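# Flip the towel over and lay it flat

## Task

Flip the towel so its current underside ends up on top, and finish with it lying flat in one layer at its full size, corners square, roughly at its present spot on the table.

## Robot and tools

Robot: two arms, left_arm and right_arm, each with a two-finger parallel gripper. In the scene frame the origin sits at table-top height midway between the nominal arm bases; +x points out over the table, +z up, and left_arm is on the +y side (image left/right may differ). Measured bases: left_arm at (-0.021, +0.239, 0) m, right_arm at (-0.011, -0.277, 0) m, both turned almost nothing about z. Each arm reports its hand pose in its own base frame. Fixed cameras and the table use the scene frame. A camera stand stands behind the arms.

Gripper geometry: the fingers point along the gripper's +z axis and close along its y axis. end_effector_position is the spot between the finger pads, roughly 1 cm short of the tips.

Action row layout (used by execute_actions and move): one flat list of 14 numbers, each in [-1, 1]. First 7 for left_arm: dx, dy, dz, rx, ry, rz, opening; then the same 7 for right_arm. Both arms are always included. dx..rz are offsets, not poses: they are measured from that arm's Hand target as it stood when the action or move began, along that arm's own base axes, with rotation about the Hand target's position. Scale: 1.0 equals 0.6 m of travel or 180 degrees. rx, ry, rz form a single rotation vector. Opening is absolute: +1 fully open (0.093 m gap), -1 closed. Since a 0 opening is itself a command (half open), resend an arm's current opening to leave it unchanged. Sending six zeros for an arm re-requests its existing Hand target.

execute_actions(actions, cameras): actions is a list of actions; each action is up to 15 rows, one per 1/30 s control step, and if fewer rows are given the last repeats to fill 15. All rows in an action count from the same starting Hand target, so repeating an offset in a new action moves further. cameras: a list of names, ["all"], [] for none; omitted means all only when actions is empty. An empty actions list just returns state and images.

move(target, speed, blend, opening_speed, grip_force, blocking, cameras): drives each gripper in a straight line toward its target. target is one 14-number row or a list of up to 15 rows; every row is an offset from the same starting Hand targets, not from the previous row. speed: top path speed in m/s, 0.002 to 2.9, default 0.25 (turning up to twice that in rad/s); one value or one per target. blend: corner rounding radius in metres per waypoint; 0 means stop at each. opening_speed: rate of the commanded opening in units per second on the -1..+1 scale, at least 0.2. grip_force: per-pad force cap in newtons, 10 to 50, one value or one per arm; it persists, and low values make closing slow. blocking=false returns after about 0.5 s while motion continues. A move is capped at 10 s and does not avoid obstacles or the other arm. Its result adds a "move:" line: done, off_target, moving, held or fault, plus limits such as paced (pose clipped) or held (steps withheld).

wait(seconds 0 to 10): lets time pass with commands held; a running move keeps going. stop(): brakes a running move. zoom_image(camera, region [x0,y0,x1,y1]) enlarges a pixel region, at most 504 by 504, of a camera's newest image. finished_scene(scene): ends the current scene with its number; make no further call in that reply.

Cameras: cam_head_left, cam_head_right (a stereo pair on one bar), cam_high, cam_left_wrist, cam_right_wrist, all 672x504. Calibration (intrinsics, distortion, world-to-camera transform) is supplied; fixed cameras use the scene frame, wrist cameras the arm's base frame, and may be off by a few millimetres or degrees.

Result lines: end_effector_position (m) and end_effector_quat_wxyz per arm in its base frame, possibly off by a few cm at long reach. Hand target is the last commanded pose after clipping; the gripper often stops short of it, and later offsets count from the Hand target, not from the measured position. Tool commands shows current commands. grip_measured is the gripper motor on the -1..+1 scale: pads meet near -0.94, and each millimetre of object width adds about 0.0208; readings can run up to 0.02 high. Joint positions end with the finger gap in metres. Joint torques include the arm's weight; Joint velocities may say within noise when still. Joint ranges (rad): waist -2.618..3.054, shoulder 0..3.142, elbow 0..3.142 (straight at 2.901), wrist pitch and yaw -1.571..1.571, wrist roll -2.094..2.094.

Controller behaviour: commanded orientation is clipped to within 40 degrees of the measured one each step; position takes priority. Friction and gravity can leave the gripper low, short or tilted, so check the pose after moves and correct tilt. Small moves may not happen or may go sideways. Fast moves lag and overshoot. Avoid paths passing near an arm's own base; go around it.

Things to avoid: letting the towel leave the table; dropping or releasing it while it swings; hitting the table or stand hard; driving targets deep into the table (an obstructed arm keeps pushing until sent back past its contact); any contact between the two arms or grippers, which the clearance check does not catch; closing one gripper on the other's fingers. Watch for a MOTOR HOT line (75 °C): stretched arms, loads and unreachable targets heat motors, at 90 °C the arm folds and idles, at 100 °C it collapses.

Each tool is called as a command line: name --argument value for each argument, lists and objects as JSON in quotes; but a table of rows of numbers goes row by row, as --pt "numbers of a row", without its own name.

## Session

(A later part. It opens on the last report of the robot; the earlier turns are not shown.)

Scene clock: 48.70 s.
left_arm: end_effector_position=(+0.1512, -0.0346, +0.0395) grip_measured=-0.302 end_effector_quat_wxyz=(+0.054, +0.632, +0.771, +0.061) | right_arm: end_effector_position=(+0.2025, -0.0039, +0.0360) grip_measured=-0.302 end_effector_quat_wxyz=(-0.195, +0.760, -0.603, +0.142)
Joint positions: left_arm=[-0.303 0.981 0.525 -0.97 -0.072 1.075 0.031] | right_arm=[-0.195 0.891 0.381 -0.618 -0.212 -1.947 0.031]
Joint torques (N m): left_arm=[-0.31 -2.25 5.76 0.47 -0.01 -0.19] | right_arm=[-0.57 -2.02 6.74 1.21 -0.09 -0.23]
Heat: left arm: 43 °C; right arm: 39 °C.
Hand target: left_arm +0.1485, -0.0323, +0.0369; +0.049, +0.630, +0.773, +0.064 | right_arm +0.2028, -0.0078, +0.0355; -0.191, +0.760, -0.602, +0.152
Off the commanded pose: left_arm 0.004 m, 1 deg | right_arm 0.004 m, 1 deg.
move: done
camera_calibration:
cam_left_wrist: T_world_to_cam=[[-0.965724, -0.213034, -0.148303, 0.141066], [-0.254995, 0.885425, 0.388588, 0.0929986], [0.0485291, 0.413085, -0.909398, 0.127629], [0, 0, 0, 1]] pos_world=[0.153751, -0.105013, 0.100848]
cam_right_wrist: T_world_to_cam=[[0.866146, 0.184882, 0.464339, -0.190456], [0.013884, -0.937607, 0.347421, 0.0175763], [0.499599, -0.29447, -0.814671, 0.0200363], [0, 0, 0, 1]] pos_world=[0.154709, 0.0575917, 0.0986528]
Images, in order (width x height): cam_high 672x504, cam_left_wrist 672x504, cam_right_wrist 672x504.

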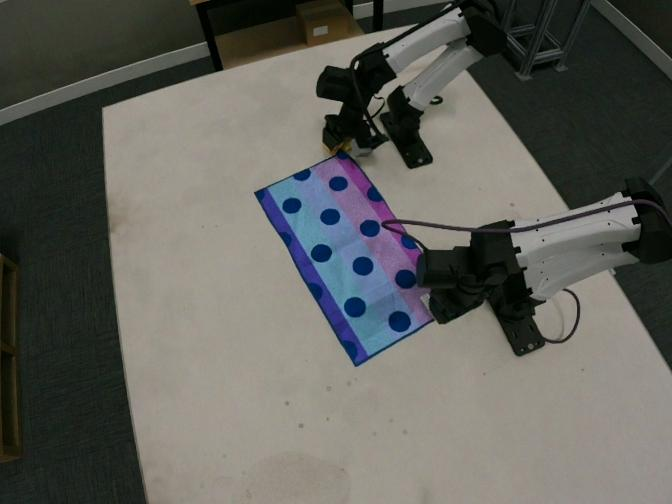

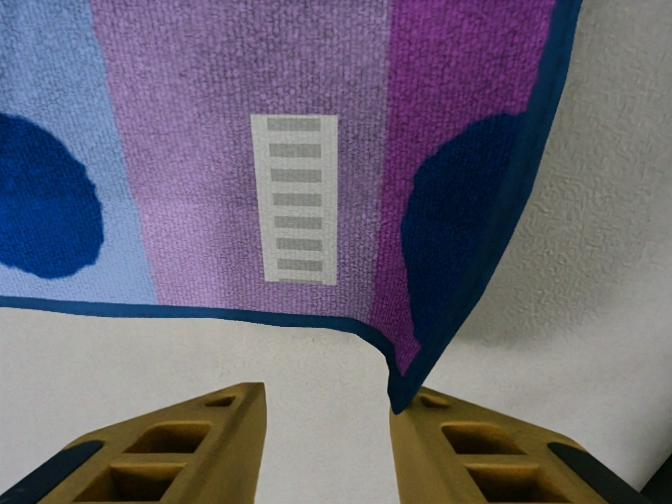

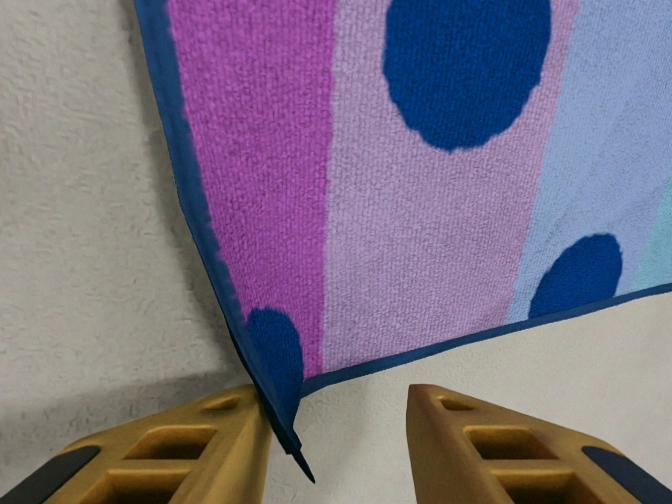

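move --pt "0 0 0.12 0 0 0 -0.1 0 0 0.12 0 0 0 -0.1" --pt "-0.05 0.15 0.18 0 0 0 -0.1 -0.05 -0.15 0.18 0 0 0 -0.1" --speed 0.2 --blend '[0.02,0]' --cameras '["cam_head_left","cam_high","cam_left_wrist","cam_right_wrist"]'

Scene clock: 52.30 s.
left_arm: end_effector_position=(+0.1198, +0.0594, +0.1412) grip_measured=-0.102 end_effector_quat_wxyz=(+0.047, +0.627, +0.774, +0.071) | right_arm: end_effector_position=(+0.1720, -0.0941, +0.1353) grip_measured=-0.102 end_effector_quat_wxyz=(-0.097, +0.670, -0.713, +0.182)
Joint positions: left_arm=[0.502 0.87 0.89 -1.425 0.033 1.861 0.04] | right_arm=[-0.592 0.88 0.801 -1.09 -0.107 -2.08 0.04]
Joint torques (N m): left_arm=[0.5 -0.23 8.58 0.26 0.28 0] | right_arm=[0.29 -0.55 10.35 0.87 -0.03 -0.22]
Heat: left arm: 43 °C; right arm: 38 °C.
Hand target: left_arm +0.1185, +0.0577, +0.1449; +0.049, +0.629, +0.773, +0.064 | right_arm +0.1728, -0.0978, +0.1435; -0.191, +0.760, -0.602, +0.152
Off the commanded pose: left_arm 0.004 m, 1 deg | right_arm 0.009 m, 20 deg.
joint sent to its limit (right arm) — joint 6 (wrist roll), lower limit. The joint targets are off in orientation, not in position.
move: off_target (right_arm)
camera_calibration:
cam_left_wrist: T_world_to_cam=[[-0.962604, -0.222045, -0.155206, 0.146973], [-0.267189, 0.872784, 0.408483, -0.0383621], [0.0447598, 0.434677, -0.899473, 0.180644], [0, 0, 0, 1]] pos_world=[0.123142, -0.0124051, 0.200966]
cam_right_wrist: T_world_to_cam=[[0.920897, -0.0470423, 0.386958, -0.214227], [-0.242738, -0.845936, 0.474837, -0.0655631], [0.305004, -0.531206, -0.790438, 0.09751], [0, 0, 0, 1]] pos_world=[0.151625, -0.013742, 0.191104]
Images, in order (width x height): cam_head_left 672x504, cam_high 672x504, cam_left_wrist 672x504, cam_right_wrist 672x504.

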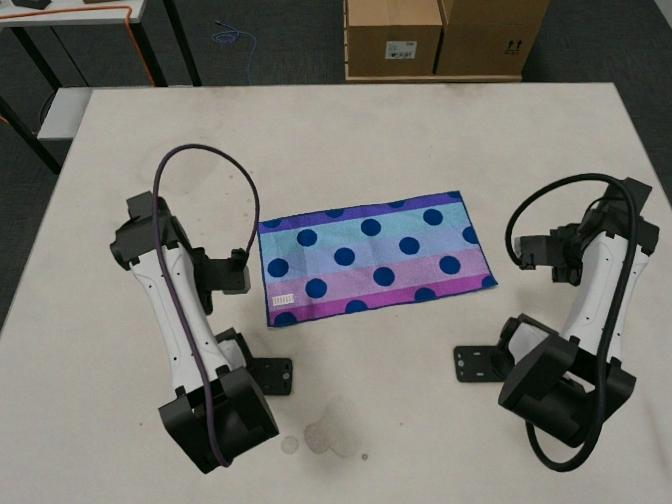

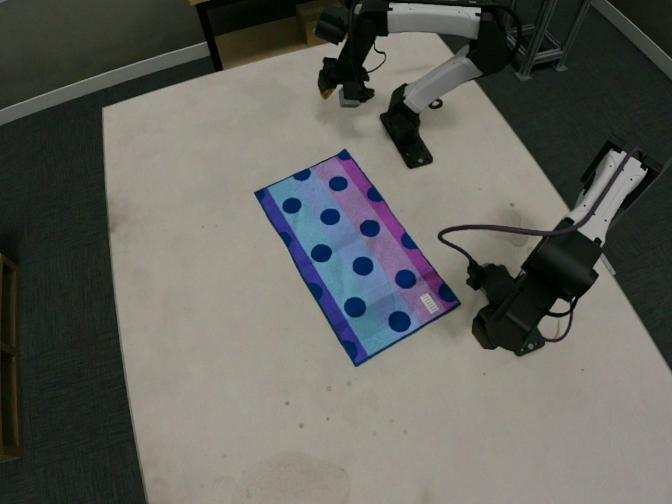

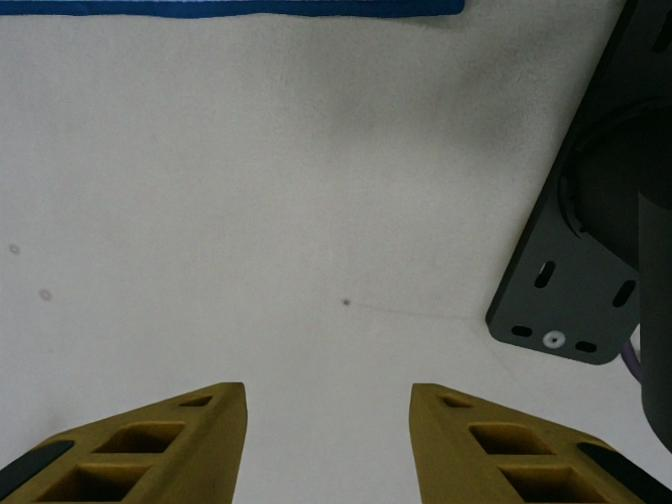

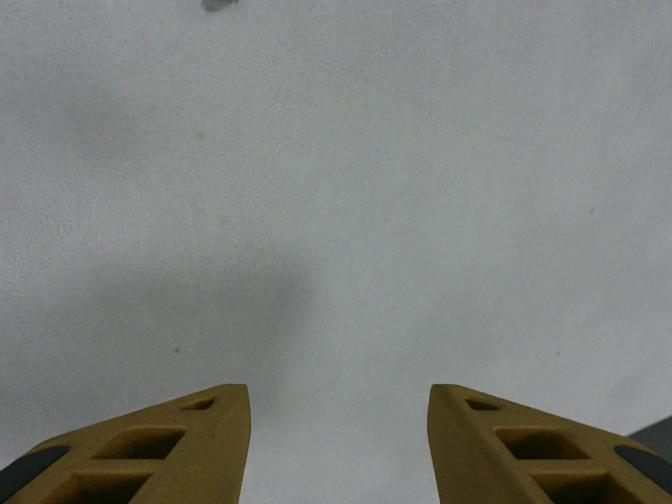

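move --pt "0.2 -0.06 0 -0.11 -0.117 0.216 -0.3 0.2 0.13 0 0.17 -0.017 -0.2 -0.3" --pt "0.416 -0.127 -0.108 -0.219 -0.233 0.432 -0.3 0.415 0.258 -0.117 0.34 -0.035 -0.398 -0.3" --speed 0.4 --blend '[0.03,0]' --cameras '["cam_left_wrist","cam_right_wrist"]'

Scene clock: 58.73 s.
left_arm: end_effector_position=(+0.3705, -0.0184, +0.0870) grip_measured=-0.298 end_effector_quat_wxyz=(+0.441, -0.079, +0.893, +0.038) | right_arm: end_effector_position=(+0.4168, +0.0546, +0.0721) grip_measured=-0.298 end_effector_quat_wxyz=(+0.431, -0.088, +0.897, +0.039)
Joint positions: left_arm=[-0.172 1.393 0.578 0.131 -0.273 -0.218 0.031] | right_arm=[0.104 1.614 0.719 0.218 -0.066 -0.059 0.031]
Joint torques (N m): left_arm=[-0.5 -4.59 6.12 1.85 -0.15 -0.19] | right_arm=[1.09 -5.44 7.94 1.94 0.05 0.03]
Heat: left arm: 43 °C; right arm: 37 °C.
Hand target: left_arm +0.3682, -0.0185, +0.0802; +0.436, -0.082, +0.895, +0.041 | right_arm +0.4218, +0.0571, +0.0733; +0.437, -0.083, +0.895, +0.040
Off the commanded pose: left_arm 0.007 m, 1 deg | right_arm 0.006 m, 1 deg.
move: done
camera_calibration:
cam_left_wrist: T_world_to_cam=[[0.175428, -0.984194, 0.0242281, -0.0886275], [-0.860048, -0.165183, -0.482734, 0.396846], [0.479106, 0.0638478, -0.875432, -0.0154176], [0, 0, 0, 1]] pos_world=[0.364241, -0.0206899, 0.180221]
cam_right_wrist: T_world_to_cam=[[0.187654, -0.982211, -0.00682355, -0.0230844], [-0.8787, -0.164766, -0.448039, 0.444116], [0.438945, 0.0900724, -0.893988, -0.0303964], [0, 0, 0, 1]] pos_world=[0.407919, 0.0532391, 0.17165]
Images, in order (width x height): cam_left_wrist 672x504, cam_right_wrist 672x504.

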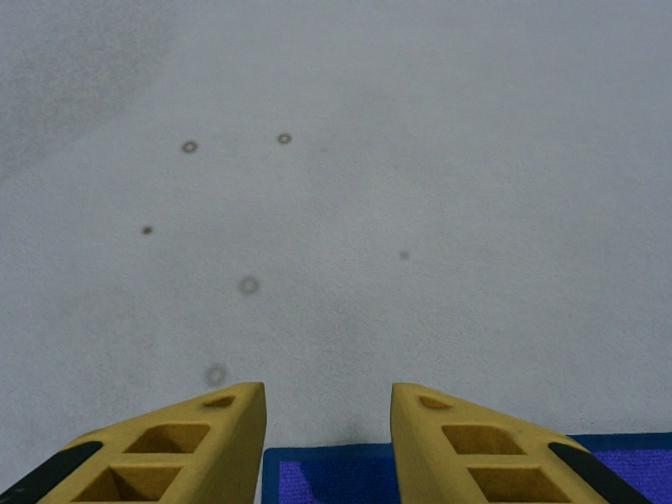

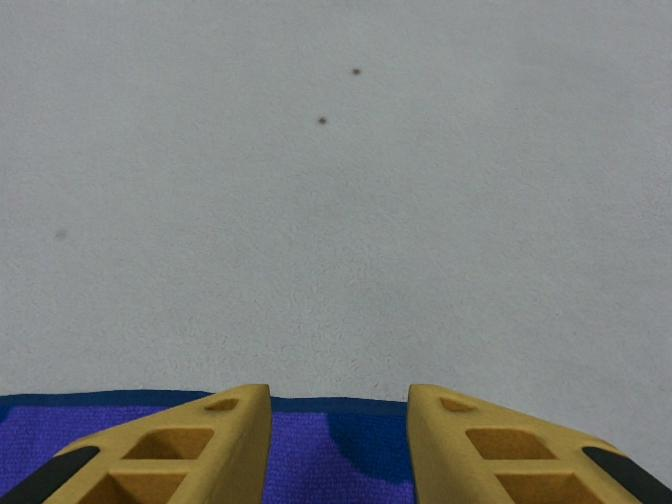

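move --pt "-0.026 -0.004 -0.08 0 0 0 -0.3 -0.004 0.002 -0.08 0 0 0 -0.3" --pt "-0.029 -0.004 -0.13 0 0 0 -0.3 -0.006 0.002 -0.125 0 0 0 -0.3" --speed '[0.2,0.08]' --blend '[0.005,0]'

move --target '[0,0,0,0,0,0,-1,0,0,0,0,0,0,-1]' --opening_speed 0.9 --cameras '["cam_left_wrist","cam_right_wrist"]'

Scene clock: 61.33 s.
left_arm: end_effector_position=(+0.3647, -0.0199, +0.0266) grip_measured=-0.298 end_effector_quat_wxyz=(+0.475, -0.090, +0.875, +0.036) | right_arm: end_effector_position=(+0.4314, +0.0573, +0.0243) grip_measured=-0.298 end_effector_quat_wxyz=(+0.474, -0.086, +0.875, +0.041)
Joint positions: left_arm=[-0.197 1.643 0.376 0.656 -0.312 -0.237 0.031] | right_arm=[0.107 1.851 0.627 0.644 -0.064 -0.055 0.031]
Joint torques (N m): left_arm=[-0.44 -3.79 3.85 1.38 0.06 -0.15] | right_arm=[1.32 -4.9 4.05 1.56 0.09 0.02]
Heat: left arm: 43 °C; right arm: 37 °C.
Hand target: left_arm +0.3507, -0.0209, +0.0022; +0.436, -0.082, +0.895, +0.041 | right_arm +0.4183, +0.0584, -0.0016; +0.437, -0.083, +0.895, +0.040
Off the commanded pose: left_arm 0.028 m, 5 deg | right_arm 0.029 m, 5 deg.
move: off_target (left_arm, right_arm)

Scene clock: 62.37 s.
left_arm: end_effector_position=(+0.3652, -0.0200, +0.0268) grip_measured=-0.975 end_effector_quat_wxyz=(+0.477, -0.090, +0.874, +0.036) | right_arm: end_effector_position=(+0.4318, +0.0586, +0.0244) grip_measured=-0.973 end_effector_quat_wxyz=(+0.475, -0.087, +0.874, +0.040)
Joint positions: left_arm=[-0.197 1.646 0.376 0.663 -0.312 -0.237 0] | right_arm=[0.111 1.854 0.627 0.651 -0.062 -0.055 0]
Joint torques (N m): left_arm=[-0.44 -4.07 3.81 1.33 0.06 -0.16] | right_arm=[0.95 -5.22 4.1 1.5 0.05 0.02]
Heat: left arm: 43 °C; right arm: 37 °C.
Hand target: left_arm +0.3507, -0.0209, +0.0022; +0.436, -0.082, +0.895, +0.041 | right_arm +0.4182, +0.0583, -0.0017; +0.437, -0.083, +0.895, +0.040
Off the commanded pose: left_arm 0.029 m, 5 deg | right_arm 0.029 m, 5 deg.
move: off_target (left_arm, right_arm)
camera_calibration:
cam_left_wrist: T_world_to_cam=[[0.190586, -0.980597, 0.0458916, -0.0939013], [-0.81436, -0.184036, -0.550408, 0.347697], [0.548174, 0.067528, -0.833633, -0.0917226], [0, 0, 0, 1]] pos_world=[0.351327, -0.0218968, 0.119222]
cam_right_wrist: T_world_to_cam=[[0.188804, -0.982015, 0.000289034, -0.0230823], [-0.830119, -0.159758, -0.534209, 0.417399], [0.524648, 0.100621, -0.845352, -0.118851], [0, 0, 0, 1]] pos_world=[0.413204, 0.0559745, 0.122514]
Images, in order (width x height): cam_left_wrist 672x504, cam_right_wrist 672x504.

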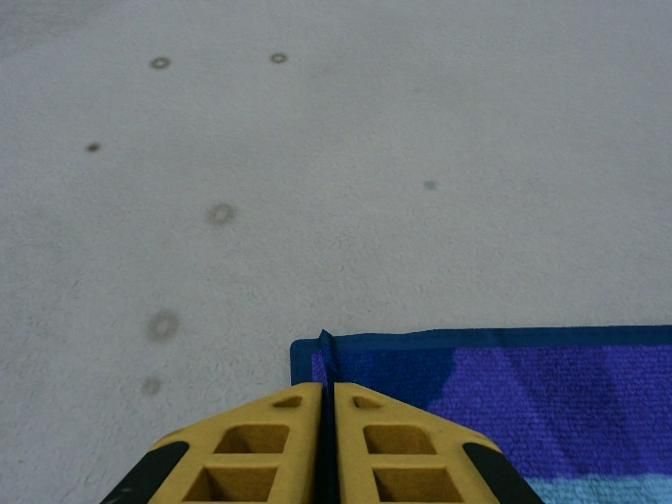

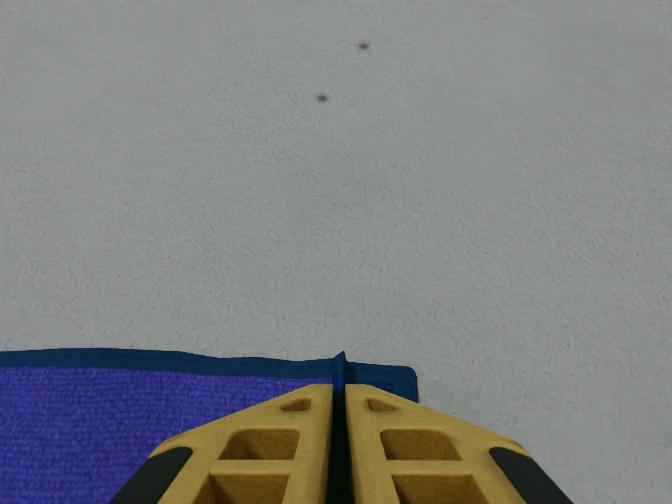

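move --pt "0.02 0.002 0.03 0 0 0 -1 0.02 0.0 0.035 0 0 0 -1" --pt "0.1 0.062 0.033 0 0 0.094 -1 0.328 0.136 0.053 0 0 0.094 -1" --speed 0.13 --blend '[0.005,0]' --cameras '["cam_head_left","cam_high","cam_left_wrist","cam_right_wrist"]'

Scene clock: 66.23 s.
left_arm: end_effector_position=(+0.4131, +0.0109, +0.0291) grip_measured=-0.975 end_effector_quat_wxyz=(+0.441, -0.206, +0.869, +0.092) | right_arm: end_effector_position=(+0.6132, +0.1339, +0.0352) grip_measured=-0.973 end_effector_quat_wxyz=(+0.431, -0.204, +0.873, +0.101)
Joint positions: left_arm=[-0.16 1.787 0.677 0.379 -0.471 -0.413 0] | right_arm=[0.15 2.395 1.708 0.009 -0.243 -0.191 0]
Joint torques (N m): left_arm=[0.62 -6.72 7.35 1.31 -0.26 -0.18] | right_arm=[0.83 -11.26 10.3 1.63 -0.2 -0.22]
Heat: left arm: 43 °C; right arm: 38 °C.
Hand target: left_arm +0.4107, +0.0163, +0.0220; +0.425, -0.213, +0.873, +0.104 | right_arm +0.6150, +0.1398, +0.0302; +0.426, -0.214, +0.873, +0.103
Off the commanded pose: left_arm 0.009 m, 2 deg | right_arm 0.008 m, 1 deg.
move: done
camera_calibration:
cam_left_wrist: T_world_to_cam=[[0.440704, -0.896569, 0.0440886, -0.176992], [-0.768743, -0.40232, -0.497164, 0.375627], [0.46348, 0.185209, -0.866535, -0.0834666], [0, 0, 0, 1]] pos_world=[0.405447, 0.007895, 0.122225]
cam_right_wrist: T_world_to_cam=[[0.439103, -0.898352, -0.0123199, -0.147597], [-0.796949, -0.383134, -0.466991, 0.593011], [0.414802, 0.214876, -0.884176, -0.15897], [0, 0, 0, 1]] pos_world=[0.603351, 0.128768, 0.134555]
Images, in order (width x height): cam_head_left 672x504, cam_high 672x504, cam_left_wrist 672x504, cam_right_wrist 672x504.

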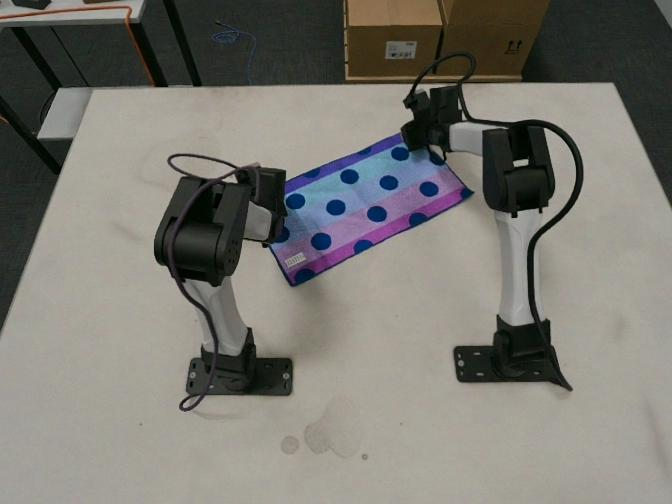

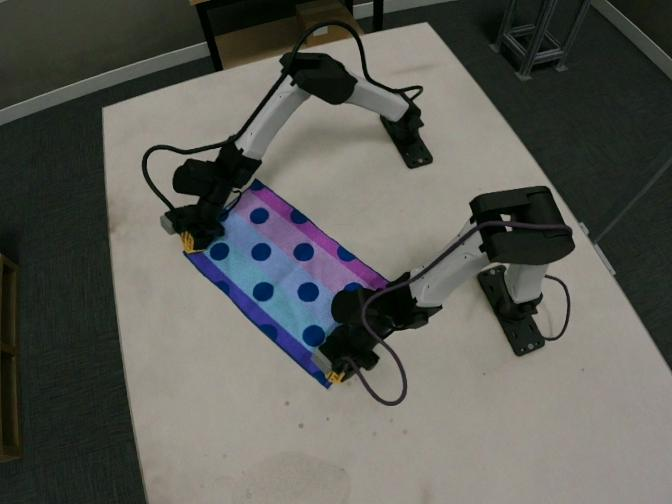

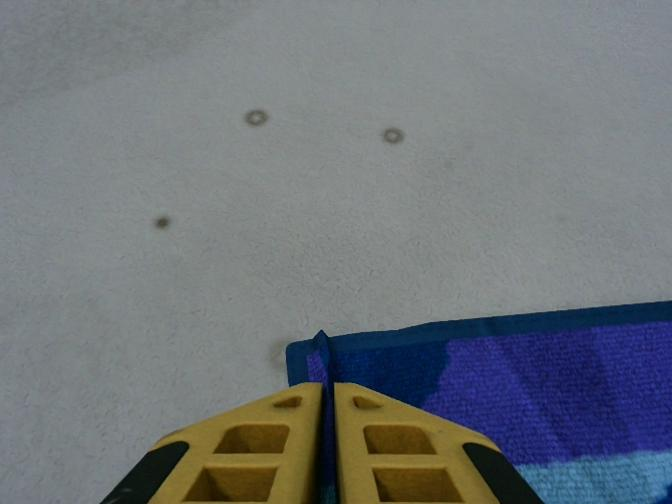

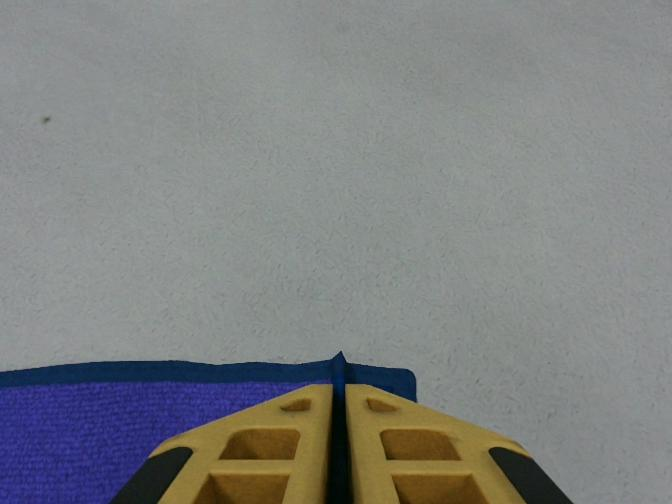

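Perfect placement. Release and retreat.

move --pt "0 0 0 0 0 0 -0.2 0 0 0 0 0 0 -0.2" --pt "0 0 0.13 0 0 0 -0.2 0 0 0.13 0 0 0 -0.2" --pt "-0.25 0.1 0.16 0 0 0 -0.2 -0.45 -0.2 0.16 0 0 0 -0.2" --speed '[0.1,0.2,0.4]' --blend '[0,0.03,0]' --opening_speed 1.5 --cameras '["cam_head_left","cam_high"]'

Scene clock: 69.70 s.
left_arm: end_effector_position=(+0.2670, +0.0777, +0.1267) grip_measured=-0.202 end_effector_quat_wxyz=(+0.441, -0.218, +0.864, +0.105) | right_arm: end_effector_position=(+0.3495, +0.0206, +0.1266) grip_measured=-0.202 end_effector_quat_wxyz=(+0.428, -0.211, +0.873, +0.102)
Joint positions: left_arm=[0.101 0.816 0.44 -0.291 -0.304 -0.245 0.035] | right_arm=[-0.17 1.277 0.694 -0.186 -0.492 -0.432 0.036]
Joint torques (N m): left_arm=[0.4 -2.35 7.2 1.5 0.09 0.01] | right_arm=[-0.53 -5.76 7.02 1.52 -0.32 -0.24]
Heat: left arm: 43 °C; right arm: 39 °C.
Hand target: left_arm +0.2607, +0.0763, +0.1181; +0.425, -0.213, +0.873, +0.105 | right_arm +0.3450, +0.0198, +0.1261; +0.426, -0.214, +0.873, +0.103
Off the commanded pose: left_arm 0.011 m, 2 deg | right_arm 0.005 m, 0 deg.
move: off_target (left_arm)
Images, in order (width x height): cam_head_left 672x504, cam_high 672x504.

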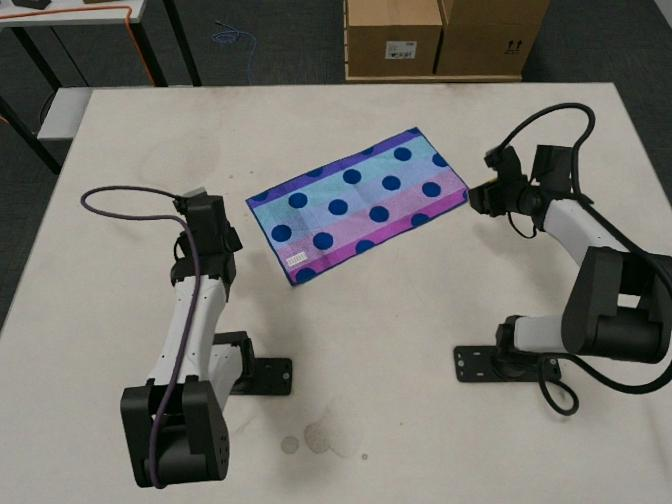

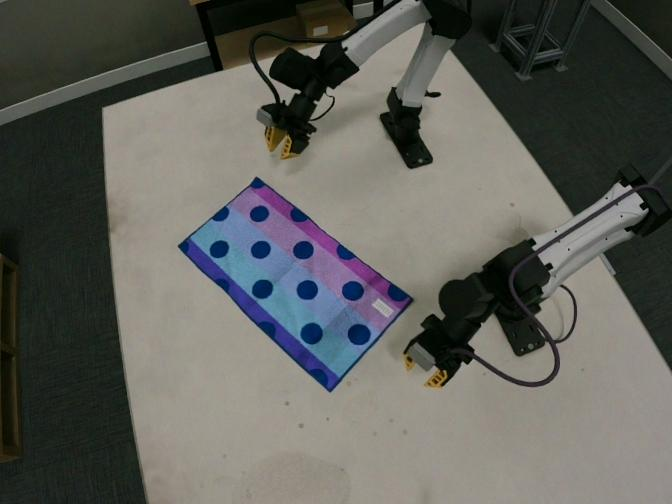

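Perfect, exactly at the original place.

finished_scene --scene 2

The scene is finished: the task was done.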